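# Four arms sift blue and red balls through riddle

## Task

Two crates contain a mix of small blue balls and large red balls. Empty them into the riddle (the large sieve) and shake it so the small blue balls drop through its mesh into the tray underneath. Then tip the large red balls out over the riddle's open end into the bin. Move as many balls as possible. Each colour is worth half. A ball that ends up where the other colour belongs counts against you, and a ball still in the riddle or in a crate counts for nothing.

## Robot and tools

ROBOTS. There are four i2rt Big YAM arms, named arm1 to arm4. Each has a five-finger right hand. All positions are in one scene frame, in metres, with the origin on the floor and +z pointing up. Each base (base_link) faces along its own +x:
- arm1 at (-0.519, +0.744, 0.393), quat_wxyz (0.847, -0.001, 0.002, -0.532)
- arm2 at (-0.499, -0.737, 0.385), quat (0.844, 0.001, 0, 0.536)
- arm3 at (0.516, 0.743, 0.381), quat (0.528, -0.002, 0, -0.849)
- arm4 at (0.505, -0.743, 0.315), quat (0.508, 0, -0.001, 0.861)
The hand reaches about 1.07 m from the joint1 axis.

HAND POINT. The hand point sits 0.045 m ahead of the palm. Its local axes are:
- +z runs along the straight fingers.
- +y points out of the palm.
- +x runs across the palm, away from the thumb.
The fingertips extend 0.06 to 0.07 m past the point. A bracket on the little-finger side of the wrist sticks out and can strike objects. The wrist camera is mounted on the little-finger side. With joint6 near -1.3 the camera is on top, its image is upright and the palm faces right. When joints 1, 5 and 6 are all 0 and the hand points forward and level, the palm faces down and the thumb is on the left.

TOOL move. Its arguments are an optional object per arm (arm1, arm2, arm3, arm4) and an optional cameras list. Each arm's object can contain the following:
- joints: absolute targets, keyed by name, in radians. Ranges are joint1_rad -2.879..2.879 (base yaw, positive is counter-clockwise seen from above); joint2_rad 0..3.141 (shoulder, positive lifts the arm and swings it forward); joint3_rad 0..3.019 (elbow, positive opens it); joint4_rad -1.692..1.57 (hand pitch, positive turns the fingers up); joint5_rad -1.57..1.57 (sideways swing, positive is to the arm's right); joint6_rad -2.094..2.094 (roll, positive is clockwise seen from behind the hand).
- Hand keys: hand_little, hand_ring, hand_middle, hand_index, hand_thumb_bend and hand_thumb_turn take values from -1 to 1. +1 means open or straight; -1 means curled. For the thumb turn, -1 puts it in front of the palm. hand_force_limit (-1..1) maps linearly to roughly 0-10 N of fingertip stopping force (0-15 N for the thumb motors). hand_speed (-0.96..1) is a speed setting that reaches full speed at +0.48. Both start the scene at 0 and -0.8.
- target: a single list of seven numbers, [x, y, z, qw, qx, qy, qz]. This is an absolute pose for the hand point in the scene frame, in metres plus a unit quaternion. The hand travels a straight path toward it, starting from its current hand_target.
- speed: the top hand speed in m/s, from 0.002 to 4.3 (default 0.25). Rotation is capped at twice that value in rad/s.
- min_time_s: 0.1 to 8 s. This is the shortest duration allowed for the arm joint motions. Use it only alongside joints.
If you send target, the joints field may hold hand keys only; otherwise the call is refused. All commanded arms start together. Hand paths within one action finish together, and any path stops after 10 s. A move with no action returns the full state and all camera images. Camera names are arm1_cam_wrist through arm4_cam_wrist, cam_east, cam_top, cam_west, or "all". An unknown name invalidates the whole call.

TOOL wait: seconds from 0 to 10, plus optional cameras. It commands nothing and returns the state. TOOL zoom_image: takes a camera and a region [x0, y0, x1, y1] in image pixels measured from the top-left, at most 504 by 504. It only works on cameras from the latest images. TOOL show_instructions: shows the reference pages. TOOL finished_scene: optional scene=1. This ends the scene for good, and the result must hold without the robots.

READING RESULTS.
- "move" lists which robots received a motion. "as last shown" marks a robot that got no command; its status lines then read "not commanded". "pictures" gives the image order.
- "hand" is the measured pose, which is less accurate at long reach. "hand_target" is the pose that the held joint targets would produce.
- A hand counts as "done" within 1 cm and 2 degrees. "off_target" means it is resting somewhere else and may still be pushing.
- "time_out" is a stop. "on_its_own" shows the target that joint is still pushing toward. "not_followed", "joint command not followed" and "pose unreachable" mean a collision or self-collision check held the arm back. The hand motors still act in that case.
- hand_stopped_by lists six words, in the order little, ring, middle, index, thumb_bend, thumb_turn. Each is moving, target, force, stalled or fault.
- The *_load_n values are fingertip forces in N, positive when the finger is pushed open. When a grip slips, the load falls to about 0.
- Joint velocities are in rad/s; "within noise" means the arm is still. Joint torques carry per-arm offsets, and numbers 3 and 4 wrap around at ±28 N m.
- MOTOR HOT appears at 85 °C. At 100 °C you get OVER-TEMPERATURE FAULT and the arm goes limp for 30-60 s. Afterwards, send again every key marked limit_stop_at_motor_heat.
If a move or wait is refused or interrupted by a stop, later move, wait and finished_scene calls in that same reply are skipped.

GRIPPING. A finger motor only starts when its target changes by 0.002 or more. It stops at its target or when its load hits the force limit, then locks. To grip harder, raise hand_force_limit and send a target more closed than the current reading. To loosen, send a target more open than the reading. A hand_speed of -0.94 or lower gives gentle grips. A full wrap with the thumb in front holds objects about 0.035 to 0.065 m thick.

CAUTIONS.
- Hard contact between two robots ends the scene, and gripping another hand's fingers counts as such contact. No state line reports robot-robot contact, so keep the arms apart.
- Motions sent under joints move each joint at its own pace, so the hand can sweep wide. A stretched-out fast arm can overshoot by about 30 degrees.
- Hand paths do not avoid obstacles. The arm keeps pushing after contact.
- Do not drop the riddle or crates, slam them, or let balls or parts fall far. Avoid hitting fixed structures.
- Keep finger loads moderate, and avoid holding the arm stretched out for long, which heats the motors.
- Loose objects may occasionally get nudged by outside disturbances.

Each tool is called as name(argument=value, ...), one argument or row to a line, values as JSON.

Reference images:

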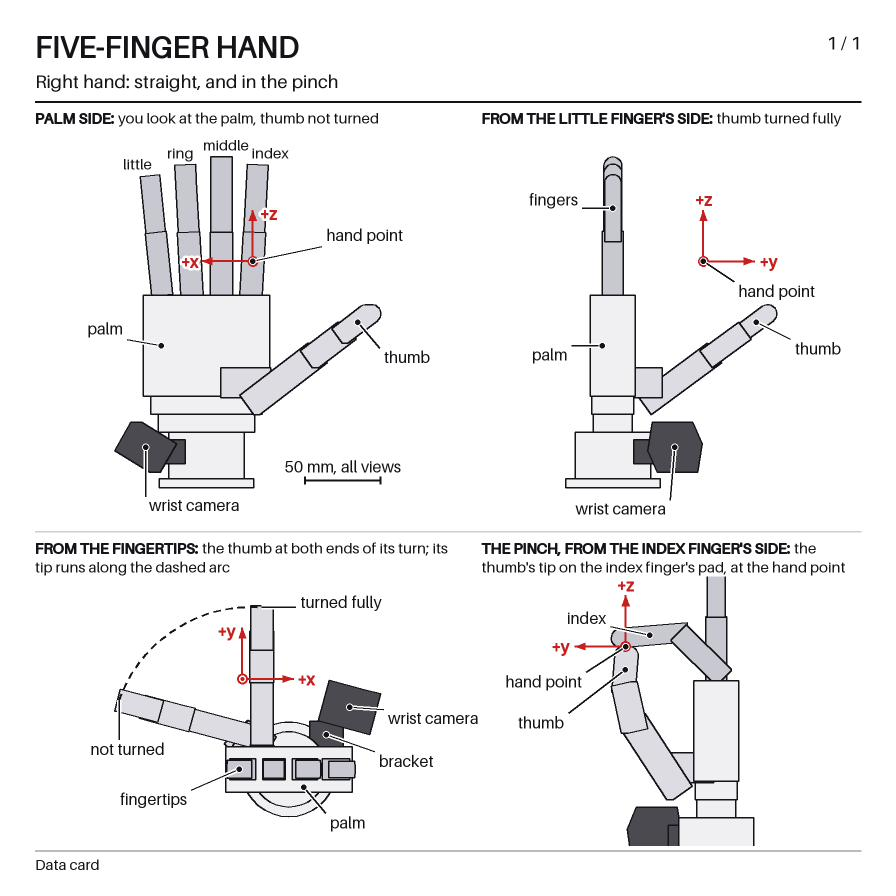

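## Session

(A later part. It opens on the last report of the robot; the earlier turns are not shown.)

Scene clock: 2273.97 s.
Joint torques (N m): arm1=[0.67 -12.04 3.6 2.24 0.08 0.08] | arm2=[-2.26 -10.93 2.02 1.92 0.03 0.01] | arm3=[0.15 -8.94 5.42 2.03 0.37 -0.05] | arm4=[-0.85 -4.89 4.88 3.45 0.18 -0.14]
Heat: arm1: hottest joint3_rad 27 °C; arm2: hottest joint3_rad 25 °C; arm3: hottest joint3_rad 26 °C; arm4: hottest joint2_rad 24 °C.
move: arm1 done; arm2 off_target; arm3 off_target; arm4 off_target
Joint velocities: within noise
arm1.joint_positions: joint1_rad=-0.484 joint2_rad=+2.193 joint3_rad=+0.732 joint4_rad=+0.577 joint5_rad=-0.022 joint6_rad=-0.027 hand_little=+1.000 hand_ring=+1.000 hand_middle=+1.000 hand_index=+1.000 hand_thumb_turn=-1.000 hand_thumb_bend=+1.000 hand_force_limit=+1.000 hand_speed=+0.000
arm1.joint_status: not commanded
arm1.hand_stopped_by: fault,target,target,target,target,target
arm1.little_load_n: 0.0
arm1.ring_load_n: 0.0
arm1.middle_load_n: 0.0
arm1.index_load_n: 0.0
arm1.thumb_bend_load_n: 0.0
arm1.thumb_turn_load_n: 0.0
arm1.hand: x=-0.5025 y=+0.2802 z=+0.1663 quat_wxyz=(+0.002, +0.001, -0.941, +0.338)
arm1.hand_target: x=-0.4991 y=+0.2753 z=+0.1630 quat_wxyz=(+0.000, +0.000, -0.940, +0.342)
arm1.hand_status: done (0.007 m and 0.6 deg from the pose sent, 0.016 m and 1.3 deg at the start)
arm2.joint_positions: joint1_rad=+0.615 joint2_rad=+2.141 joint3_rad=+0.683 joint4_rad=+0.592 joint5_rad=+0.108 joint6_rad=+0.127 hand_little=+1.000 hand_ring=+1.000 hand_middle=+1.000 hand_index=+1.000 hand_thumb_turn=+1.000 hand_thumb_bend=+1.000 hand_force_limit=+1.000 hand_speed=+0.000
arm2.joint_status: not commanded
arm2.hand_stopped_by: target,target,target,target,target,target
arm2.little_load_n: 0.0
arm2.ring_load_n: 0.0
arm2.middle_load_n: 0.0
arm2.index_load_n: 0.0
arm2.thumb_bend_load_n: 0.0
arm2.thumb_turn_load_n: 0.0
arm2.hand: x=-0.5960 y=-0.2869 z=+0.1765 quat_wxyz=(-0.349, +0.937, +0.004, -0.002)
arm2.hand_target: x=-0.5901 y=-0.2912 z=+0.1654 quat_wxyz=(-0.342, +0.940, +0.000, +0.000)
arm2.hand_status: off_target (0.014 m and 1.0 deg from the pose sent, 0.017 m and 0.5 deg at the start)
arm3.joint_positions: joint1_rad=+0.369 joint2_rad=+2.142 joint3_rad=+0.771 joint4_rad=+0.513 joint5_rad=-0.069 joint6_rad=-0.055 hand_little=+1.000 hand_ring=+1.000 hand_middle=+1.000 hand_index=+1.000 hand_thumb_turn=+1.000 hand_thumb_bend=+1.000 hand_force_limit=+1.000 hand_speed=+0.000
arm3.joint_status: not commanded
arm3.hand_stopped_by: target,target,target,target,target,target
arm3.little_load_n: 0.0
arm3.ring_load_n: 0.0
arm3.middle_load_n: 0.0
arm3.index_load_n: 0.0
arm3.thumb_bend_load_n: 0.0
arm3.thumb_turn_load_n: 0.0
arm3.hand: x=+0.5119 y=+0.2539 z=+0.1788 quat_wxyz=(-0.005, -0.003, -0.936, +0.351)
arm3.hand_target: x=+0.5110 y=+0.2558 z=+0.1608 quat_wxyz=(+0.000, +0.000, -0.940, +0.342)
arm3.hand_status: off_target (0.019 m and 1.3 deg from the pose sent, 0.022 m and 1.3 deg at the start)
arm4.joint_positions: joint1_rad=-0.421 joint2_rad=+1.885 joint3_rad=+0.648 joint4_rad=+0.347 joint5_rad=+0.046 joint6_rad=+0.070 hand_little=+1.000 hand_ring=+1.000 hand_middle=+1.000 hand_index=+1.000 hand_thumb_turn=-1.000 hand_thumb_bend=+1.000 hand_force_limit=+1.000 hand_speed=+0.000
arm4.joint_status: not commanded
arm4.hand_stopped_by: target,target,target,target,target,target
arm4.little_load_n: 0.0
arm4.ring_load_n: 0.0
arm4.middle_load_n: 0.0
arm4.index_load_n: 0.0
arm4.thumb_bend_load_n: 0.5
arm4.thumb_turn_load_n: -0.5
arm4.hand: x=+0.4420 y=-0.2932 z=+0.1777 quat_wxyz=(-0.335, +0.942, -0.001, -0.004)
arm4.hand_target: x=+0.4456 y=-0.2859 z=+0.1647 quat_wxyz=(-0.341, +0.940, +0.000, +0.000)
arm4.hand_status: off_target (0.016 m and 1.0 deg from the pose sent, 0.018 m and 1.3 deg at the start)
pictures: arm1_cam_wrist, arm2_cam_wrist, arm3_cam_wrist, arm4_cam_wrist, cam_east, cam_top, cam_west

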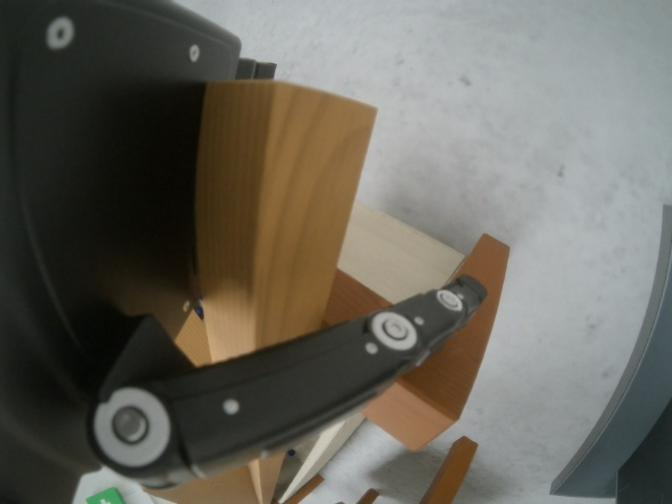

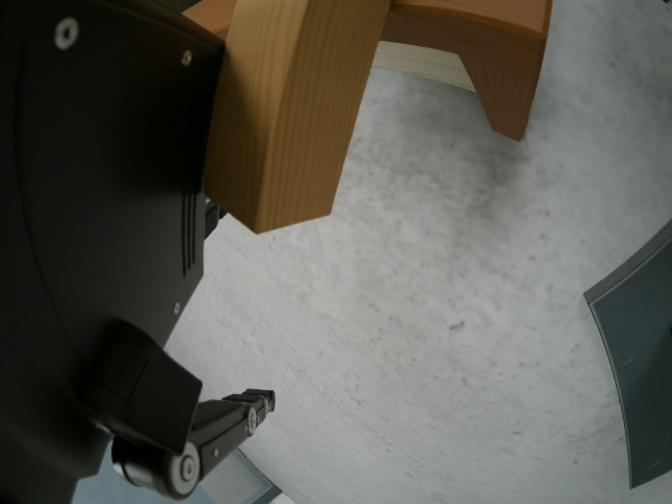

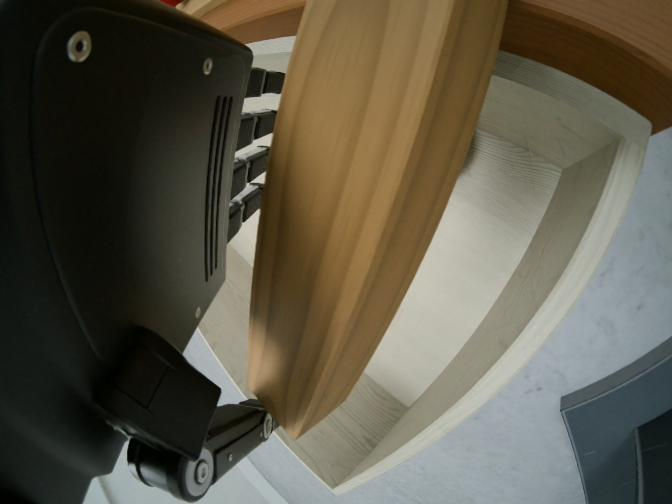

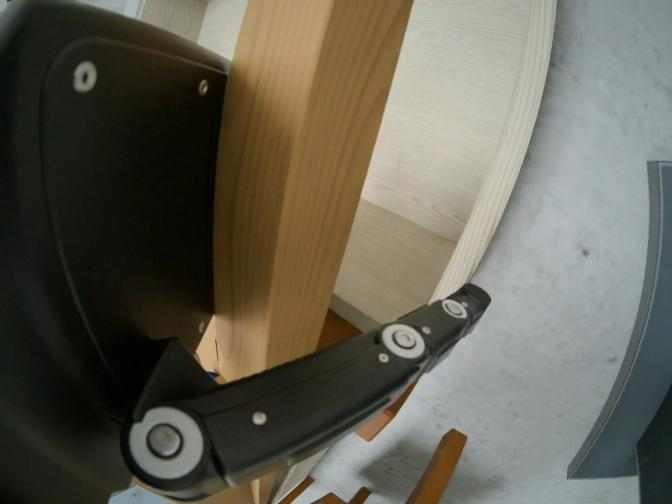

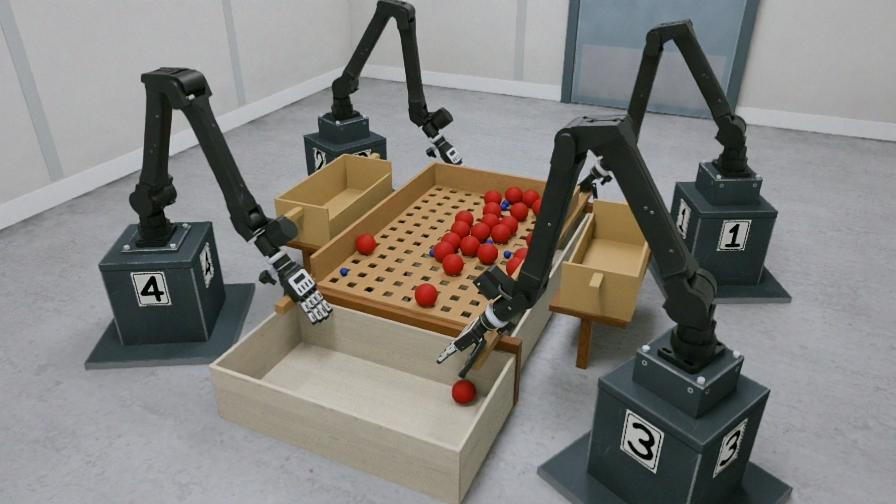

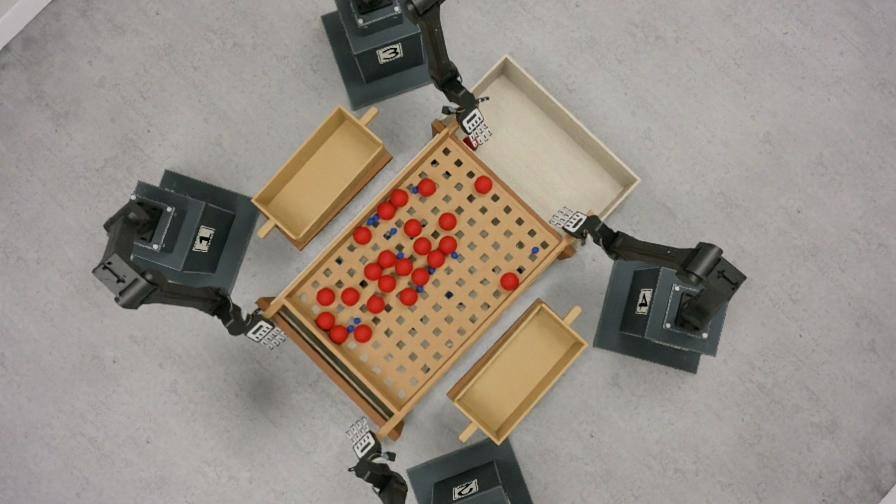

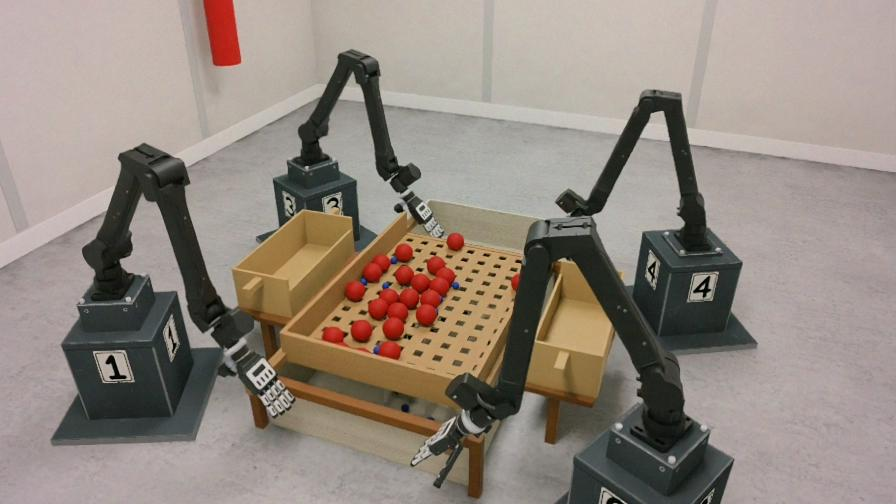

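move(
  arm2={"target": [-0.590, -0.300, 0.190, 0.3420, -0.9397, 0, 0], "speed": 0.1},
  arm3={"target": [0.508, 0.276, 0.205, 0, 0, 0.9397, -0.3420], "speed": 0.1},
)

move(
  arm2={"target": [-0.590, -0.302, 0.160, 0.3420, -0.9397, 0, 0], "speed": 0.08},
  arm3={"target": [0.508, 0.274, 0.165, 0, 0, 0.9397, -0.3420], "speed": 0.08},
  cameras=["arm1_cam_wrist", "arm2_cam_wrist", "arm3_cam_wrist", "cam_top", "cam_east", "cam_west"],
)

Scene clock: 2338.77 s.
Joint torques (N m): arm1=[0.67 -12.04 3.6 2.19 0.08 0.08] | arm2=[-2.61 -13.8 1.57 0.88 0.1 0.06] | arm3=[-0.62 -13.04 3.07 1.01 -0.06 -0.13] | arm4=[-0.79 -4.95 4.86 3.45 0.18 -0.14]
Heat: arm1: hottest joint3_rad 26 °C; arm2: hottest joint3_rad 24 °C; arm3: hottest joint3_rad 25 °C; arm4: hottest joint2_rad 24 °C.
move: arm2 done; arm3 done
Joint velocities: within noise
arm1, arm4: as last shown
arm2.joint_positions: joint1_rad=+0.615 joint2_rad=+2.097 joint3_rad=+0.646 joint4_rad=+0.575 joint5_rad=+0.108 joint6_rad=+0.126 hand_little=+1.000 hand_ring=+1.000 hand_middle=+1.000 hand_index=+1.000 hand_thumb_turn=+1.000 hand_thumb_bend=+1.000 hand_force_limit=+1.000 hand_speed=+0.000
arm2.joint_status: not commanded
arm2.hand_stopped_by: target,target,target,target,target,target
arm2.little_load_n: 0.0
arm2.ring_load_n: 0.0
arm2.middle_load_n: 0.0
arm2.index_load_n: 0.0
arm2.thumb_bend_load_n: -0.5
arm2.thumb_turn_load_n: 0.0
arm2.hand: x=-0.5938 y=-0.2995 z=+0.1866 quat_wxyz=(-0.344, +0.939, +0.004, -0.001)
arm2.hand_target: x=-0.5900 y=-0.2999 z=+0.1900 quat_wxyz=(-0.342, +0.940, +0.000, +0.000)
arm2.hand_status: done (0.005 m and 0.6 deg from the pose sent, 0.020 m and 1.0 deg at the start)
arm3.joint_positions: joint1_rad=+0.369 joint2_rad=+2.048 joint3_rad=+0.713 joint4_rad=+0.469 joint5_rad=-0.065 joint6_rad=-0.056 hand_little=+1.000 hand_ring=+1.000 hand_middle=+1.000 hand_index=+1.000 hand_thumb_turn=+1.000 hand_thumb_bend=+1.000 hand_force_limit=+1.000 hand_speed=+0.000
arm3.joint_status: not commanded
arm3.hand_stopped_by: target,target,target,target,target,target
arm3.little_load_n: 0.0
arm3.ring_load_n: 0.0
arm3.middle_load_n: 0.0
arm3.index_load_n: 0.0
arm3.thumb_bend_load_n: 0.0
arm3.thumb_turn_load_n: 0.0
arm3.hand: x=+0.5127 y=+0.2698 z=+0.2041 quat_wxyz=(-0.004, -0.003, -0.938, +0.347)
arm3.hand_target: x=+0.5081 y=+0.2760 z=+0.2048 quat_wxyz=(+0.000, +0.000, -0.940, +0.342)
arm3.hand_status: done (0.008 m and 0.9 deg from the pose sent, 0.034 m and 1.3 deg at the start)
arm4.thumb_bend_load_n: 1.0
pictures: none

Scene clock: 2339.90 s.
Joint torques (N m): arm1=[0.73 -12.04 3.6 2.19 0.09 0.08] | arm2=[-2.43 -8.64 2.55 1.59 -0.1 0.06] | arm3=[-0.56 -10.23 4 2.18 0 -0.11] | arm4=[-0.85 -4.89 4.86 3.45 0.18 -0.14]
Heat: arm1: hottest joint3_rad 26 °C; arm2: hottest joint3_rad 24 °C; arm3: hottest joint3_rad 25 °C; arm4: hottest joint2_rad 24 °C.
move: arm2 off_target; arm3 off_target
Joint velocities: within noise
arm1, arm4: as last shown
arm1.little_load_n: -0.5
arm2.joint_positions: joint1_rad=+0.615 joint2_rad=+2.132 joint3_rad=+0.646 joint4_rad=+0.639 joint5_rad=+0.114 joint6_rad=+0.125 hand_little=+1.000 hand_ring=+1.000 hand_middle=+1.000 hand_index=+1.000 hand_thumb_turn=+1.000 hand_thumb_bend=+1.000 hand_force_limit=+1.000 hand_speed=+0.000
arm2.joint_status: not commanded
arm2.hand_stopped_by: target,target,target,target,target,target
arm2.little_load_n: -0.5
arm2.ring_load_n: 0.0
arm2.middle_load_n: 0.0
arm2.index_load_n: 0.0
arm2.thumb_bend_load_n: 0.0
arm2.thumb_turn_load_n: 0.0
arm2.hand: x=-0.5933 y=-0.2954 z=+0.1800 quat_wxyz=(-0.358, +0.934, +0.003, -0.001)
arm2.hand_target: x=-0.5899 y=-0.3030 z=+0.1610 quat_wxyz=(-0.342, +0.940, +0.000, +0.000)
arm2.hand_status: off_target (0.021 m and 2.0 deg from the pose sent, 0.027 m and 0.6 deg at the start)
arm3.joint_positions: joint1_rad=+0.369 joint2_rad=+2.138 joint3_rad=+0.726 joint4_rad=+0.539 joint5_rad=-0.066 joint6_rad=-0.058 hand_little=+1.000 hand_ring=+1.000 hand_middle=+1.000 hand_index=+1.000 hand_thumb_turn=+1.000 hand_thumb_bend=+1.000 hand_force_limit=+1.000 hand_speed=+0.000
arm3.joint_status: not commanded
arm3.hand_stopped_by: target,target,target,target,target,target
arm3.little_load_n: 0.0
arm3.ring_load_n: 0.0
arm3.middle_load_n: 0.0
arm3.index_load_n: 0.0
arm3.thumb_bend_load_n: 0.0
arm3.thumb_turn_load_n: 0.0
arm3.hand: x=+0.5130 y=+0.2736 z=+0.1753 quat_wxyz=(-0.004, -0.003, -0.939, +0.345)
arm3.hand_target: x=+0.5080 y=+0.2743 z=+0.1653 quat_wxyz=(+0.000, +0.000, -0.940, +0.342)
arm3.hand_status: off_target (0.011 m and 0.6 deg from the pose sent, 0.040 m and 0.9 deg at the start)
pictures: arm1_cam_wrist, arm2_cam_wrist, arm3_cam_wrist, cam_east, cam_top, cam_west

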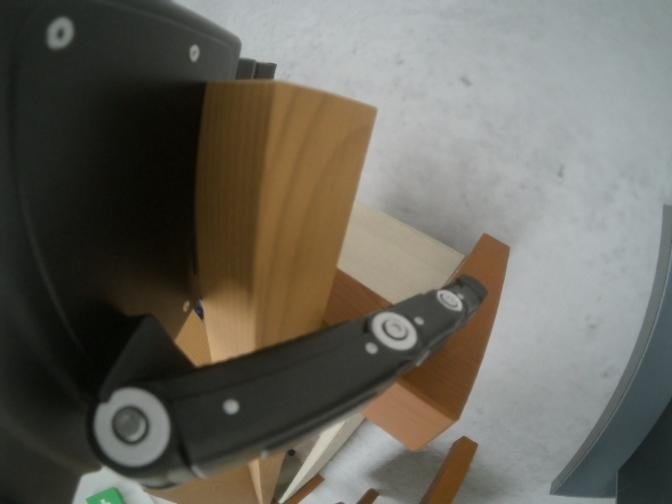

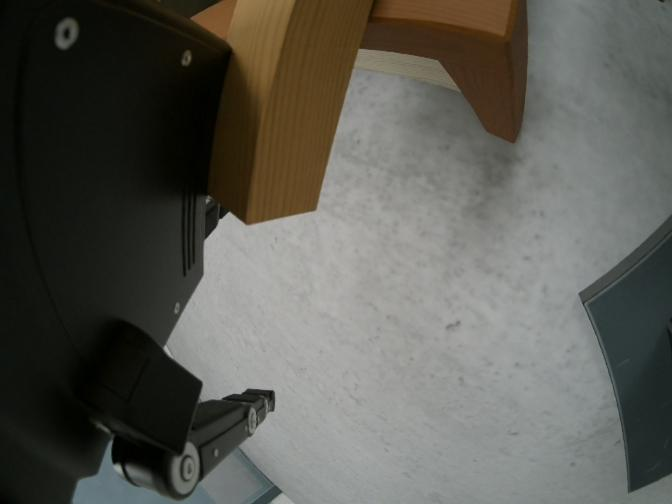

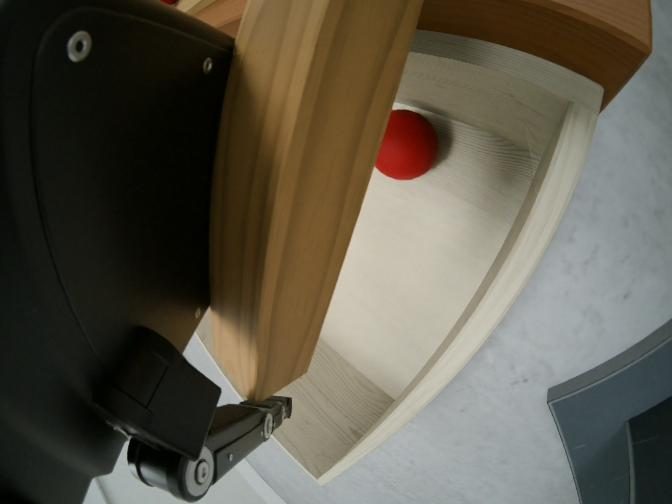

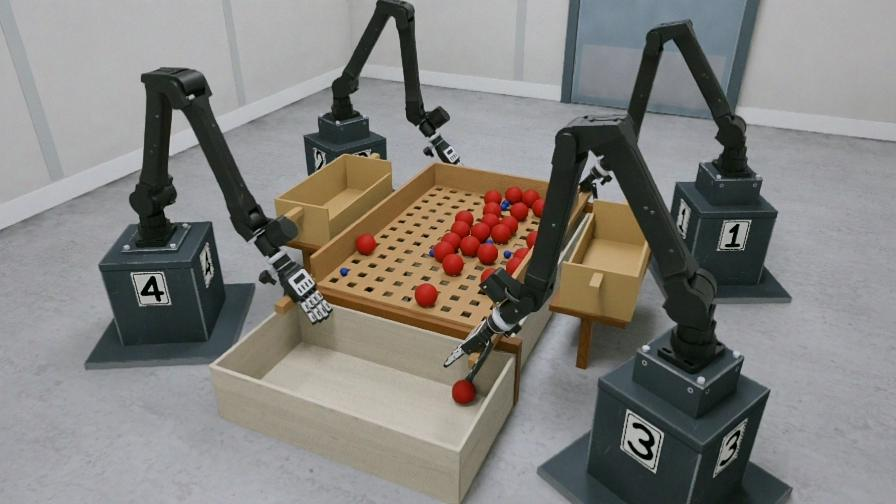

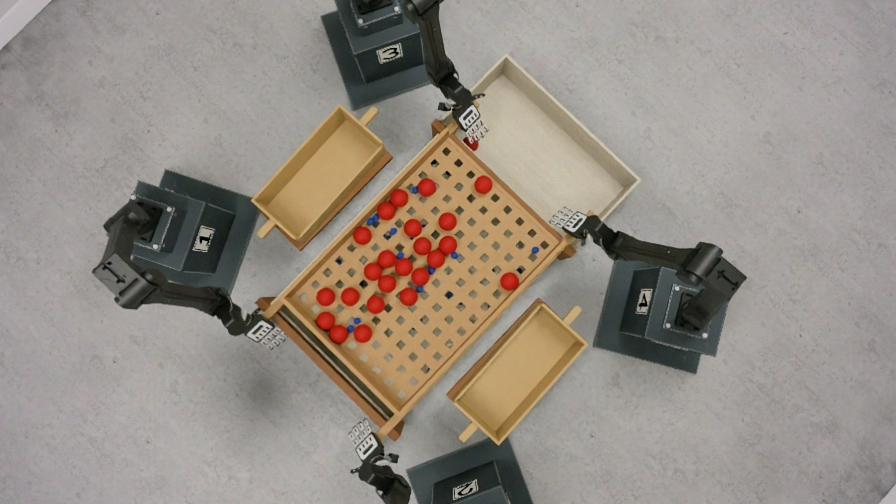

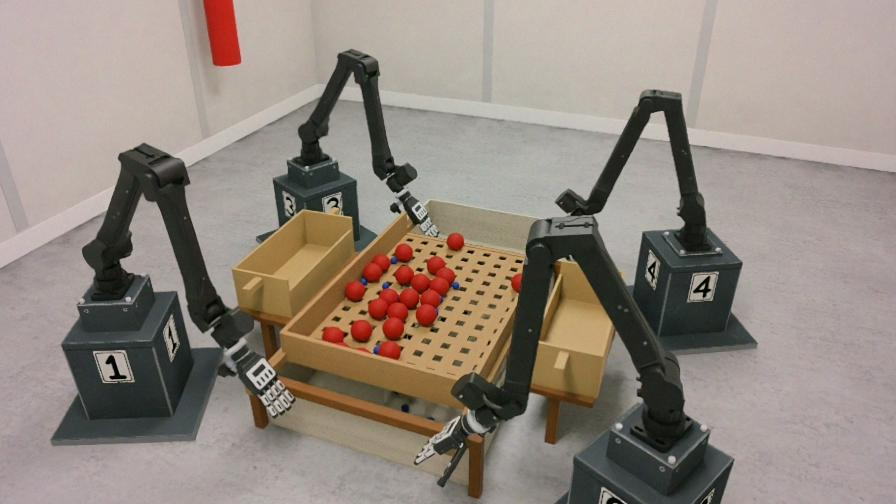

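move(
  arm1={"joints": {"hand_ring": -1.0, "hand_middle": -1.0, "hand_index": -1.0, "hand_speed": -0.7, "hand_force_limit": 0.2}},
  arm2={"joints": {"hand_little": -1.0, "hand_ring": -1.0, "hand_middle": -1.0, "hand_index": -1.0, "hand_speed": -0.7, "hand_force_limit": 0.2}},
  arm3={"joints": {"hand_little": -0.65, "hand_ring": -0.65, "hand_middle": -0.65, "hand_index": -0.65, "hand_speed": -0.7, "hand_force_limit": 0.2}},
  arm4={"joints": {"hand_little": -0.65, "hand_ring": -0.65, "hand_middle": -0.65, "hand_index": -0.65, "hand_speed": -0.7, "hand_force_limit": 0.2}},
  cameras=["all"],
)

Scene clock: 2357.50 s.
Joint torques (N m): arm1=[0.56 -12.63 3.18 2.09 -0.04 0.17] | arm2=[-2.08 -8.94 2.18 1.42 -0.25 0.17] | arm3=[-1.03 -10.4 4.05 2.09 0.03 -0.11] | arm4=[-0.85 -4.84 4.83 3.41 0.18 -0.13]
Heat: arm1: hottest joint3_rad 26 °C; arm2: hottest joint3_rad 24 °C; arm3: hottest joint3_rad 25 °C; arm4: hottest joint2_rad 24 °C.
move: arm1 off_target; arm2 off_target; arm3 done; arm4 done
Joint velocities: within noise
arm1.joint_positions: joint1_rad=-0.482 joint2_rad=+2.199 joint3_rad=+0.737 joint4_rad=+0.580 joint5_rad=-0.019 joint6_rad=-0.037 hand_little=+1.000 hand_ring=-0.849 hand_middle=-0.822 hand_index=-0.823 hand_thumb_turn=-1.000 hand_thumb_bend=+1.000 hand_force_limit=+0.200 hand_speed=-0.700
arm1.joint_status: hand_ring off_target (ended at -0.849, target -1.000); hand_middle off_target (ended at -0.822, target -1.000); hand_index off_target (ended at -0.823, target -1.000); the others done
arm1.hand_stopped_by: fault,force,force,force,target,target
arm1.little_load_n: 0.0
arm1.ring_load_n: 13.0
arm1.middle_load_n: 5.5
arm1.index_load_n: 3.0
arm1.thumb_bend_load_n: 0.0
arm1.thumb_turn_load_n: 0.0
arm1.hand: x=-0.5031 y=+0.2797 z=+0.1640 quat_wxyz=(+0.005, +0.006, -0.941, +0.337)
arm1.hand_target: x=-0.4990 y=+0.2752 z=+0.1631 quat_wxyz=(+0.000, +0.000, -0.940, +0.342)
arm1.hand_status: not commanded
arm2.joint_positions: joint1_rad=+0.615 joint2_rad=+2.138 joint3_rad=+0.652 joint4_rad=+0.642 joint5_rad=+0.116 joint6_rad=+0.113 hand_little=-0.433 hand_ring=-0.378 hand_middle=-0.407 hand_index=-1.000 hand_thumb_turn=+1.000 hand_thumb_bend=+1.000 hand_force_limit=+0.200 hand_speed=-0.700
arm2.joint_status: hand_little off_target (ended at -0.433, target -1.000); hand_ring off_target (ended at -0.378, target -1.000); hand_middle off_target (ended at -0.407, target -1.000); the others done
arm2.hand_stopped_by: force,force,force,target,target,target
arm2.little_load_n: 9.0
arm2.ring_load_n: 4.5
arm2.middle_load_n: 5.0
arm2.index_load_n: 0.5
arm2.thumb_bend_load_n: 0.0
arm2.thumb_turn_load_n: 0.0
arm2.hand: x=-0.5925 y=-0.2931 z=+0.1788 quat_wxyz=(-0.360, +0.933, +0.008, +0.002)
arm2.hand_target: x=-0.5899 y=-0.3030 z=+0.1610 quat_wxyz=(-0.342, +0.940, +0.000, +0.000)
arm2.hand_status: not commanded
arm3.joint_positions: joint1_rad=+0.369 joint2_rad=+2.139 joint3_rad=+0.726 joint4_rad=+0.541 joint5_rad=-0.067 joint6_rad=-0.058 hand_little=-0.650 hand_ring=-0.650 hand_middle=-0.650 hand_index=-0.650 hand_thumb_turn=+1.000 hand_thumb_bend=+1.000 hand_force_limit=+0.200 hand_speed=-0.700
arm3.joint_status: all done
arm3.hand_stopped_by: target,target,target,target,target,target
arm3.little_load_n: 0.0
arm3.ring_load_n: 0.0
arm3.middle_load_n: 0.0
arm3.index_load_n: 0.0
arm3.thumb_bend_load_n: -0.5
arm3.thumb_turn_load_n: 0.0
arm3.hand: x=+0.5132 y=+0.2736 z=+0.1751 quat_wxyz=(-0.004, -0.003, -0.939, +0.345)
arm3.hand_target: x=+0.5081 y=+0.2744 z=+0.1652 quat_wxyz=(+0.000, +0.000, -0.940, +0.342)
arm3.hand_status: not commanded
arm4.joint_positions: joint1_rad=-0.421 joint2_rad=+1.885 joint3_rad=+0.648 joint4_rad=+0.347 joint5_rad=+0.046 joint6_rad=+0.070 hand_little=-0.650 hand_ring=-0.650 hand_middle=-0.650 hand_index=-0.650 hand_thumb_turn=-1.000 hand_thumb_bend=+1.000 hand_force_limit=+0.200 hand_speed=-0.700
arm4.joint_status: all done
arm4.hand_stopped_by: target,target,target,target,target,target
arm4.little_load_n: 0.5
arm4.ring_load_n: 0.5
arm4.middle_load_n: 0.0
arm4.index_load_n: 0.0
arm4.thumb_bend_load_n: 1.0
arm4.thumb_turn_load_n: -0.5
arm4.hand: x=+0.4420 y=-0.2931 z=+0.1777 quat_wxyz=(-0.335, +0.942, -0.001, -0.004)
arm4.hand_target: x=+0.4456 y=-0.2858 z=+0.1648 quat_wxyz=(-0.341, +0.940, +0.000, +0.000)
arm4.hand_status: not commanded
pictures: arm1_cam_wrist, arm2_cam_wrist, arm3_cam_wrist, arm4_cam_wrist, cam_east, cam_top, cam_west

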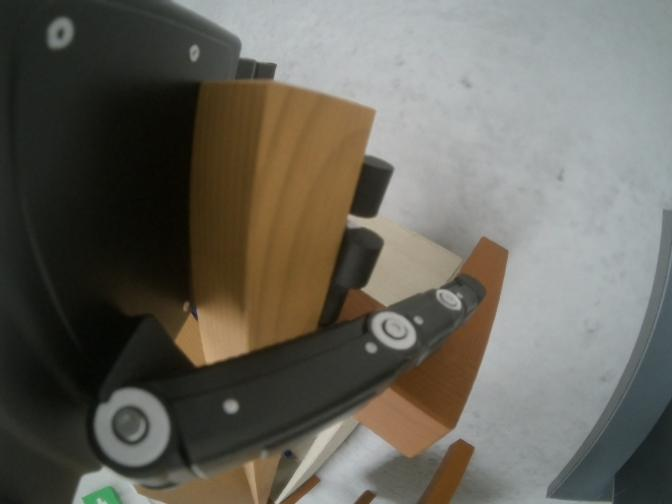

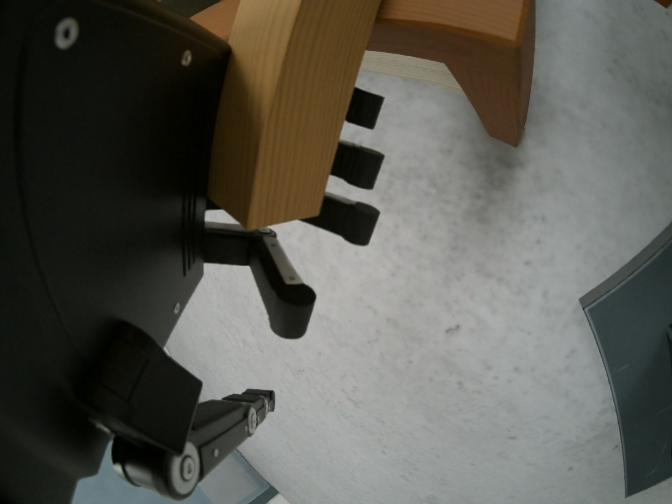

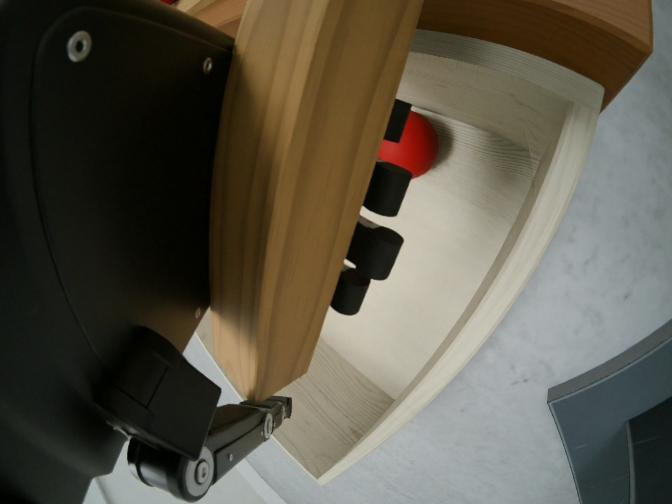

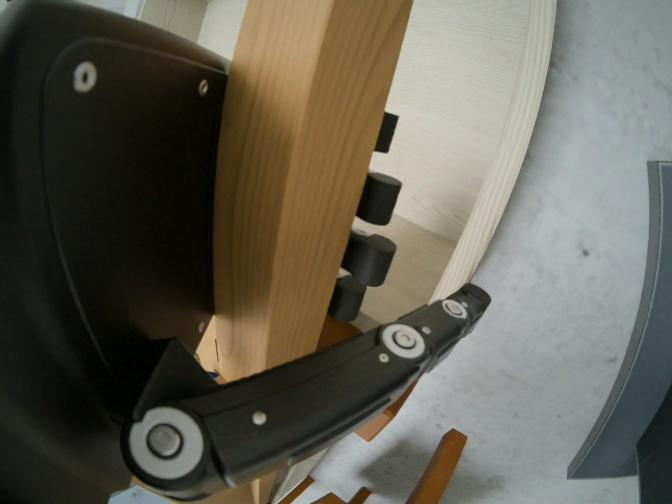

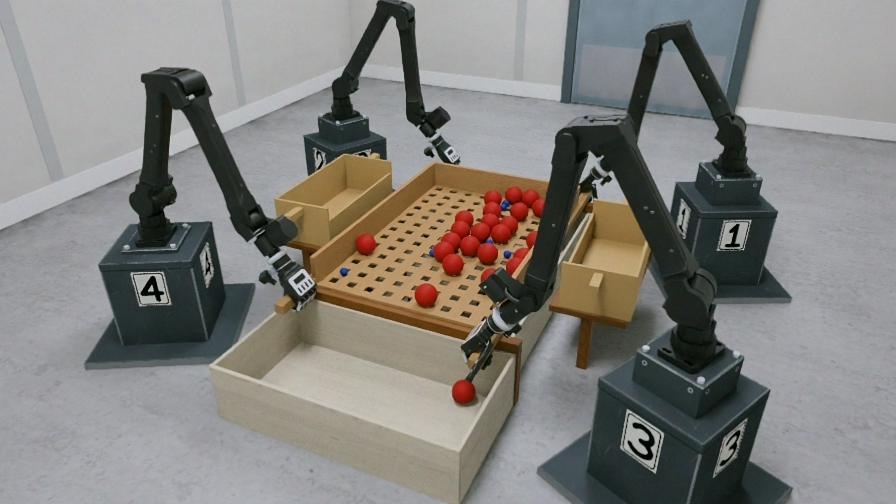

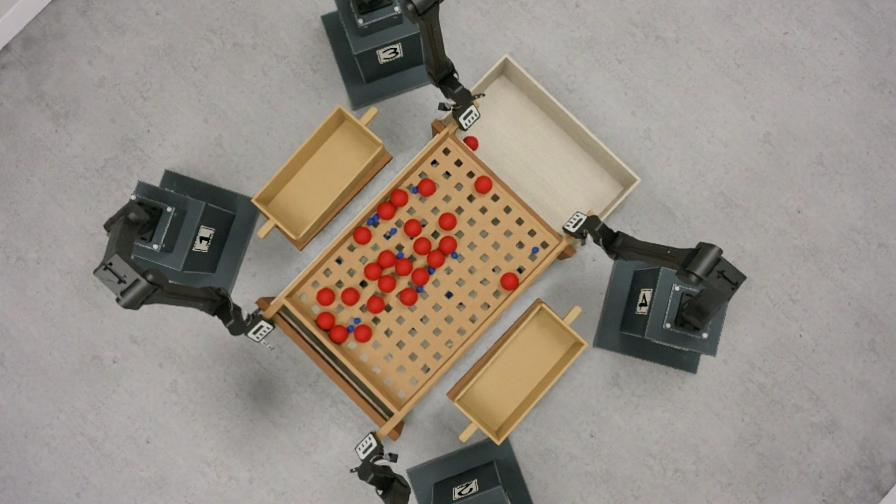

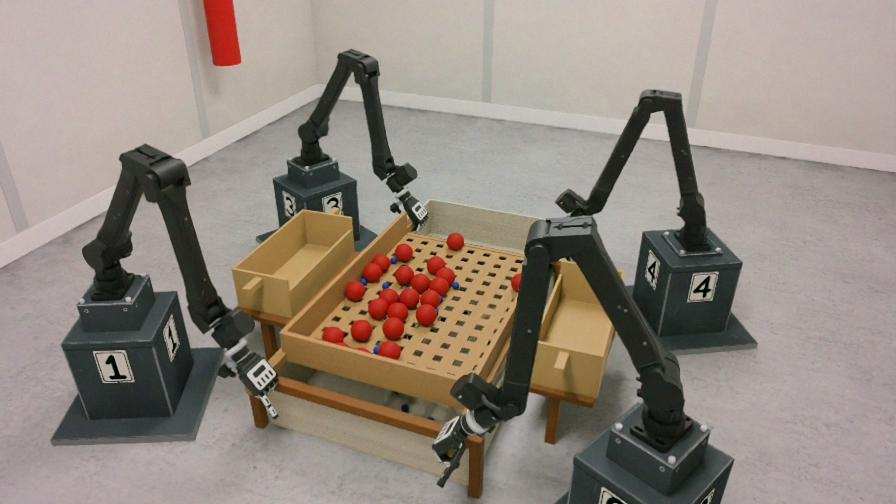

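move(
  arm2={"joints": {"hand_little": 0.1, "hand_ring": 0.1, "hand_middle": 0.1, "hand_index": 0.1, "hand_speed": -0.3}},
  arm3={"joints": {"hand_little": -1.0, "hand_ring": -1.0, "hand_middle": -1.0, "hand_index": -1.0, "hand_speed": -0.8, "hand_force_limit": 0.2}},
  arm4={"joints": {"hand_little": -1.0, "hand_ring": -1.0, "hand_middle": -1.0, "hand_index": -1.0, "hand_speed": -0.8, "hand_force_limit": 0.2}},
  cameras=["arm2_cam_wrist", "arm3_cam_wrist", "arm4_cam_wrist"],
)

move(
  arm2={"target": [-0.590, -0.285, 0.163, 0.3420, -0.9397, 0, 0], "speed": 0.08},
  cameras=["arm2_cam_wrist"],
)

Scene clock: 2372.53 s.
Joint torques (N m): arm1=[0.56 -12.63 3.19 2.07 -0.04 0.17] | arm2=[-2.32 -9.17 2.18 1.42 -0.25 0.19] | arm3=[-0.79 -10.29 4.04 1.91 0.06 -0.12] | arm4=[-0.79 -5.13 4.83 3.29 0.32 -0.16]
Heat: arm1: hottest joint3_rad 26 °C; arm2: hottest joint3_rad 24 °C; arm3: hottest joint3_rad 25 °C; arm4: hottest joint2_rad 24 °C.
move: arm2 done; arm3 off_target; arm4 off_target
Joint velocities: within noise
arm1: as last shown
arm2.joint_positions: joint1_rad=+0.615 joint2_rad=+2.138 joint3_rad=+0.653 joint4_rad=+0.644 joint5_rad=+0.116 joint6_rad=+0.113 hand_little=+0.100 hand_ring=+0.100 hand_middle=+0.100 hand_index=+0.100 hand_thumb_turn=+1.000 hand_thumb_bend=+1.000 hand_force_limit=+0.200 hand_speed=-0.300
arm2.joint_status: all done
arm2.hand_stopped_by: target,target,target,target,target,target
arm2.little_load_n: 0.0
arm2.ring_load_n: 0.0
arm2.middle_load_n: 0.0
arm2.index_load_n: 0.0
arm2.thumb_bend_load_n: 0.0
arm2.thumb_turn_load_n: 0.0
arm2.hand: x=-0.5926 y=-0.2921 z=+0.1792 quat_wxyz=(-0.361, +0.933, +0.008, +0.002)
arm2.hand_target: x=-0.5899 y=-0.3029 z=+0.1610 quat_wxyz=(-0.342, +0.940, +0.000, +0.000)
arm2.hand_status: not commanded
arm3.joint_positions: joint1_rad=+0.369 joint2_rad=+2.141 joint3_rad=+0.727 joint4_rad=+0.545 joint5_rad=-0.068 joint6_rad=-0.058 hand_little=-0.849 hand_ring=-0.830 hand_middle=-0.830 hand_index=-0.831 hand_thumb_turn=+1.000 hand_thumb_bend=+1.000 hand_force_limit=+0.200 hand_speed=-0.800
arm3.joint_status: hand_little off_target (ended at -0.849, target -1.000); hand_ring off_target (ended at -0.830, target -1.000); hand_middle off_target (ended at -0.830, target -1.000); hand_index off_target (ended at -0.831, target -1.000); the others done
arm3.hand_stopped_by: force,force,force,force,target,target
arm3.little_load_n: 6.5
arm3.ring_load_n: 7.5
arm3.middle_load_n: 7.5
arm3.index_load_n: 6.0
arm3.thumb_bend_load_n: 0.0
arm3.thumb_turn_load_n: 0.0
arm3.hand: x=+0.5134 y=+0.2733 z=+0.1746 quat_wxyz=(-0.005, -0.002, -0.938, +0.346)
arm3.hand_target: x=+0.5081 y=+0.2743 z=+0.1653 quat_wxyz=(+0.000, +0.000, -0.940, +0.342)
arm3.hand_status: not commanded
arm4.joint_positions: joint1_rad=-0.421 joint2_rad=+1.889 joint3_rad=+0.648 joint4_rad=+0.350 joint5_rad=+0.042 joint6_rad=+0.071 hand_little=-0.812 hand_ring=-0.776 hand_middle=-0.776 hand_index=-0.776 hand_thumb_turn=-1.000 hand_thumb_bend=+1.000 hand_force_limit=+0.200 hand_speed=-0.800
arm4.joint_status: hand_little off_target (ended at -0.812, target -1.000); hand_ring off_target (ended at -0.776, target -1.000); hand_middle off_target (ended at -0.776, target -1.000); hand_index off_target (ended at -0.776, target -1.000); the others done
arm4.hand_stopped_by: force,force,force,force,target,target
arm4.little_load_n: 7.5
arm4.ring_load_n: 8.5
arm4.middle_load_n: 6.5
arm4.index_load_n: 6.0
arm4.thumb_bend_load_n: 1.5
arm4.thumb_turn_load_n: -1.0
arm4.hand: x=+0.4411 y=-0.2933 z=+0.1768 quat_wxyz=(-0.335, +0.942, -0.001, -0.006)
arm4.hand_target: x=+0.4456 y=-0.2859 z=+0.1647 quat_wxyz=(-0.341, +0.940, +0.000, +0.000)
arm4.hand_status: not commanded

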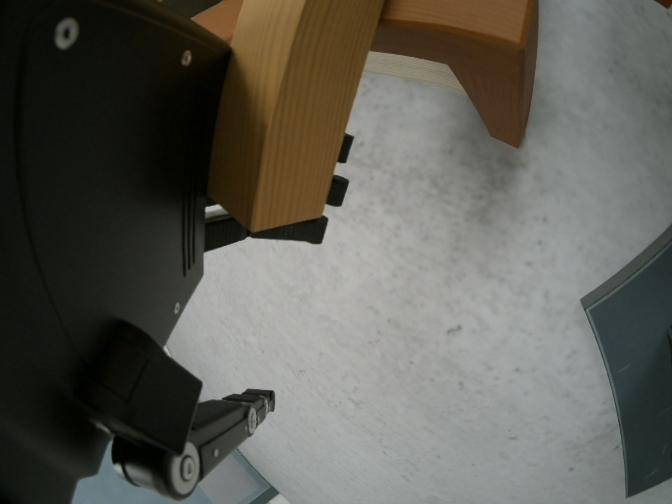

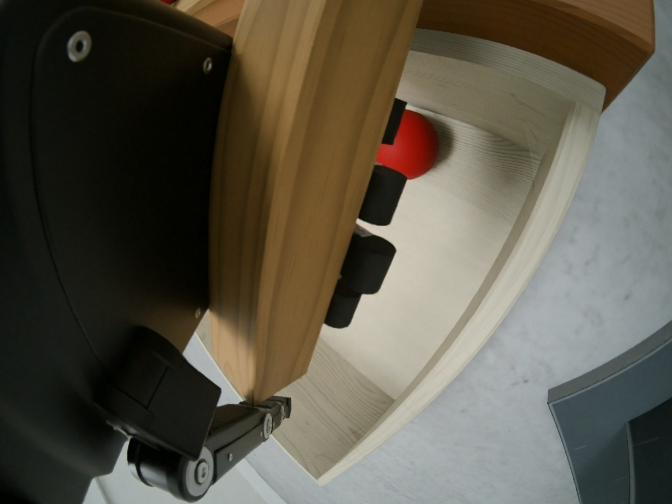

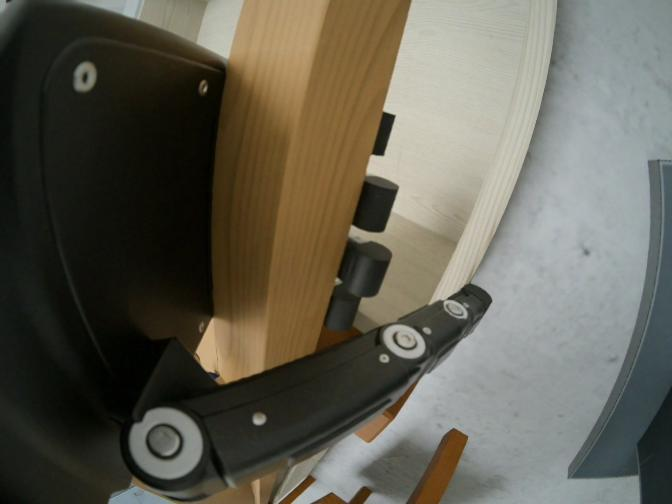

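Scene clock: 2373.57 s.
Joint torques (N m): arm1=[0.62 -12.63 3.18 2.09 -0.03 0.17] | arm2=[-2.37 -11.63 2.55 0.95 0.01 0.1] | arm3=[-0.73 -10.05 4.04 1.83 0.07 -0.12] | arm4=[-0.79 -5.13 4.82 3.28 0.32 -0.16]
Heat: arm1: hottest joint3_rad 26 °C; arm2: hottest joint3_rad 24 °C; arm3: hottest joint3_rad 25 °C; arm4: hottest joint2_rad 24 °C.
move: arm2 off_target
Joint velocities: within noise
arm1, arm3, arm4: as last shown
arm2.joint_positions: joint1_rad=+0.612 joint2_rad=+2.158 joint3_rad=+0.691 joint4_rad=+0.610 joint5_rad=+0.105 joint6_rad=+0.114 hand_little=+0.100 hand_ring=+0.100 hand_middle=+0.100 hand_index=+0.100 hand_thumb_turn=+1.000 hand_thumb_bend=+1.000 hand_force_limit=+0.200 hand_speed=-0.300
arm2.joint_status: not commanded
arm2.hand_stopped_by: target,target,target,target,target,target
arm2.little_load_n: 0.0
arm2.ring_load_n: 0.0
arm2.middle_load_n: 0.0
arm2.index_load_n: 0.0
arm2.thumb_bend_load_n: 0.0
arm2.thumb_turn_load_n: 0.0
arm2.hand: x=-0.5954 y=-0.2833 z=+0.1727 quat_wxyz=(-0.353, +0.935, +0.009, -0.002)
arm2.hand_target: x=-0.5900 y=-0.2854 z=+0.1632 quat_wxyz=(-0.342, +0.940, +0.000, +0.000)
arm2.hand_status: off_target (0.011 m and 1.7 deg from the pose sent, 0.018 m and 2.5 deg at the start)
arm3.joint_positions: joint1_rad=+0.369 joint2_rad=+2.142 joint3_rad=+0.727 joint4_rad=+0.545 joint5_rad=-0.068 joint6_rad=-0.058 hand_little=-0.849 hand_ring=-0.830 hand_middle=-0.830 hand_index=-0.831 hand_thumb_turn=+1.000 hand_thumb_bend=+1.000 hand_force_limit=+0.200 hand_speed=-0.800
arm3.little_load_n: 6.0
arm3.hand: x=+0.5134 y=+0.2731 z=+0.1745 quat_wxyz=(-0.005, -0.002, -0.938, +0.346)
arm3.hand_target: x=+0.5080 y=+0.2743 z=+0.1652 quat_wxyz=(+0.000, +0.000, -0.940, +0.342)
arm4.joint_positions: joint1_rad=-0.421 joint2_rad=+1.889 joint3_rad=+0.648 joint4_rad=+0.350 joint5_rad=+0.042 joint6_rad=+0.072 hand_little=-0.812 hand_ring=-0.776 hand_middle=-0.776 hand_index=-0.776 hand_thumb_turn=-1.000 hand_thumb_bend=+1.000 hand_force_limit=+0.200 hand_speed=-0.800
arm4.little_load_n: 7.0
arm4.ring_load_n: 8.0
arm4.hand: x=+0.4410 y=-0.2933 z=+0.1768 quat_wxyz=(-0.335, +0.942, -0.002, -0.006)
arm4.hand_target: x=+0.4457 y=-0.2859 z=+0.1647 quat_wxyz=(-0.341, +0.940, +0.000, +0.000)

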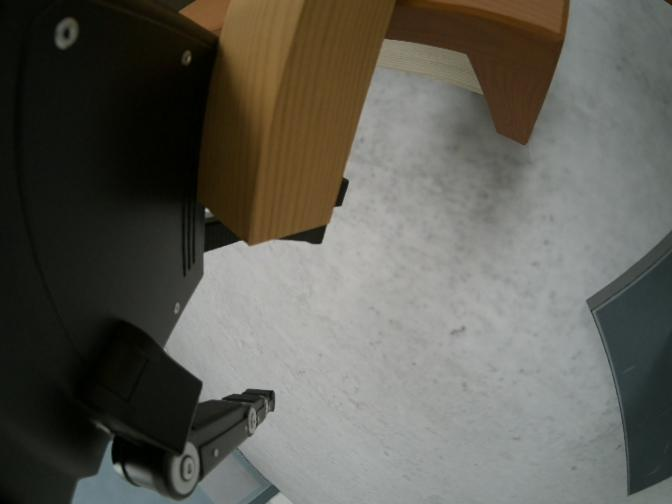

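move(
  arm1={"joints": {"hand_thumb_bend": 0.3, "hand_speed": -0.6, "hand_force_limit": 0.2}},
  arm2={"joints": {"hand_little": -1.0, "hand_ring": -1.0, "hand_middle": -1.0, "hand_index": -1.0, "hand_speed": -0.7, "hand_force_limit": 0.2}},
  cameras=["arm1_cam_wrist", "arm2_cam_wrist", "cam_west"],
)

Scene clock: 2383.10 s.
Joint torques (N m): arm1=[0.62 -12.63 3.18 2.09 -0.03 0.17] | arm2=[-2.9 -12.22 2.19 0.91 0.08 0.17] | arm3=[-0.32 -10.58 3.95 1.96 0.06 -0.11] | arm4=[-0.85 -5.13 4.82 3.29 0.33 -0.17]
Heat: arm1: hottest joint3_rad 26 °C; arm2: hottest joint3_rad 24 °C; arm3: hottest joint3_rad 25 °C; arm4: hottest joint2_rad 24 °C.
move: arm1 off_target; arm2 off_target
Joint velocities: within noise
arm1.joint_positions: joint1_rad=-0.482 joint2_rad=+2.199 joint3_rad=+0.737 joint4_rad=+0.580 joint5_rad=-0.019 joint6_rad=-0.037 hand_little=+1.000 hand_ring=-0.849 hand_middle=-0.822 hand_index=-0.823 hand_thumb_turn=-1.000 hand_thumb_bend=+0.494 hand_force_limit=+0.200 hand_speed=-0.600
arm1.joint_status: hand_thumb_bend off_target (ended at +0.494, target +0.300); the others done
arm1.hand_stopped_by: fault,force,force,force,force,target
arm1.little_load_n: 0.0
arm1.ring_load_n: 12.5
arm1.middle_load_n: 5.5
arm1.index_load_n: 3.0
arm1.thumb_bend_load_n: 11.0
arm1.thumb_turn_load_n: 1.5
arm1.hand: x=-0.5031 y=+0.2797 z=+0.1640 quat_wxyz=(+0.005, +0.006, -0.941, +0.337)
arm1.hand_target: x=-0.4990 y=+0.2752 z=+0.1631 quat_wxyz=(+0.000, +0.000, -0.940, +0.342)
arm1.hand_status: not commanded
arm2.joint_positions: joint1_rad=+0.612 joint2_rad=+2.165 joint3_rad=+0.698 joint4_rad=+0.609 joint5_rad=+0.105 joint6_rad=+0.108 hand_little=-0.806 hand_ring=-0.754 hand_middle=-0.779 hand_index=-1.000 hand_thumb_turn=+1.000 hand_thumb_bend=+1.000 hand_force_limit=+0.200 hand_speed=-0.700
arm2.joint_status: hand_little off_target (ended at -0.806, target -1.000); hand_ring off_target (ended at -0.754, target -1.000); hand_middle off_target (ended at -0.779, target -1.000); the others done
arm2.hand_stopped_by: force,force,force,target,target,target
arm2.little_load_n: 10.0
arm2.ring_load_n: 0.5
arm2.middle_load_n: 8.5
arm2.index_load_n: 0.0
arm2.thumb_bend_load_n: 0.0
arm2.thumb_turn_load_n: 0.0
arm2.hand: x=-0.5954 y=-0.2825 z=+0.1702 quat_wxyz=(-0.352, +0.936, +0.012, -0.001)
arm2.hand_target: x=-0.5901 y=-0.2854 z=+0.1632 quat_wxyz=(-0.342, +0.940, +0.000, +0.000)
arm2.hand_status: not commanded
arm3, arm4: as last shown
arm3.middle_load_n: 8.0
arm4.thumb_bend_load_n: 1.0

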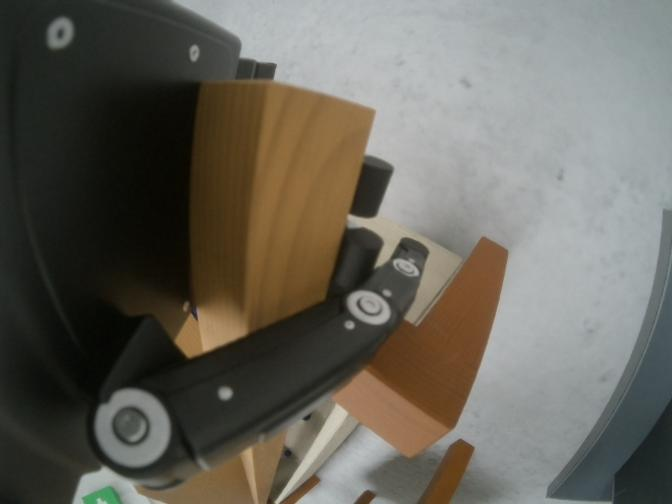

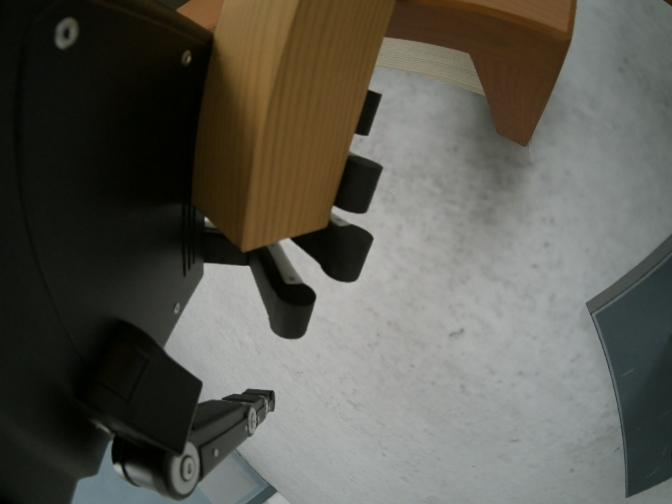

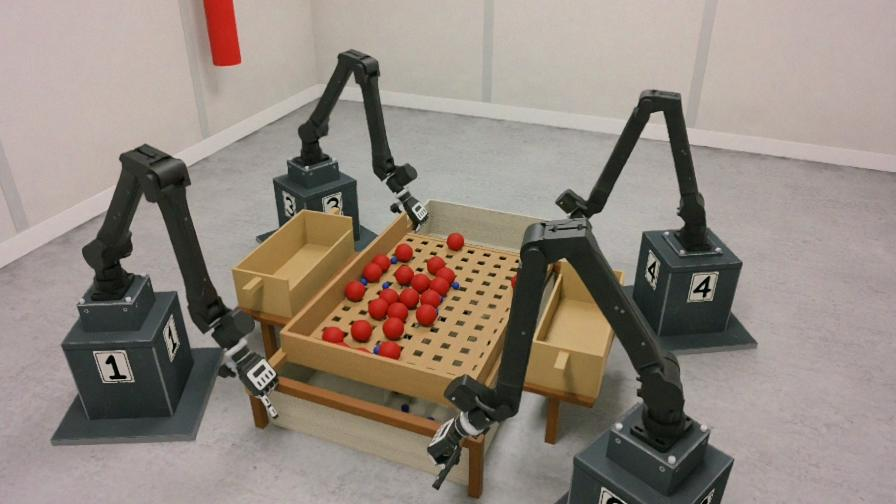

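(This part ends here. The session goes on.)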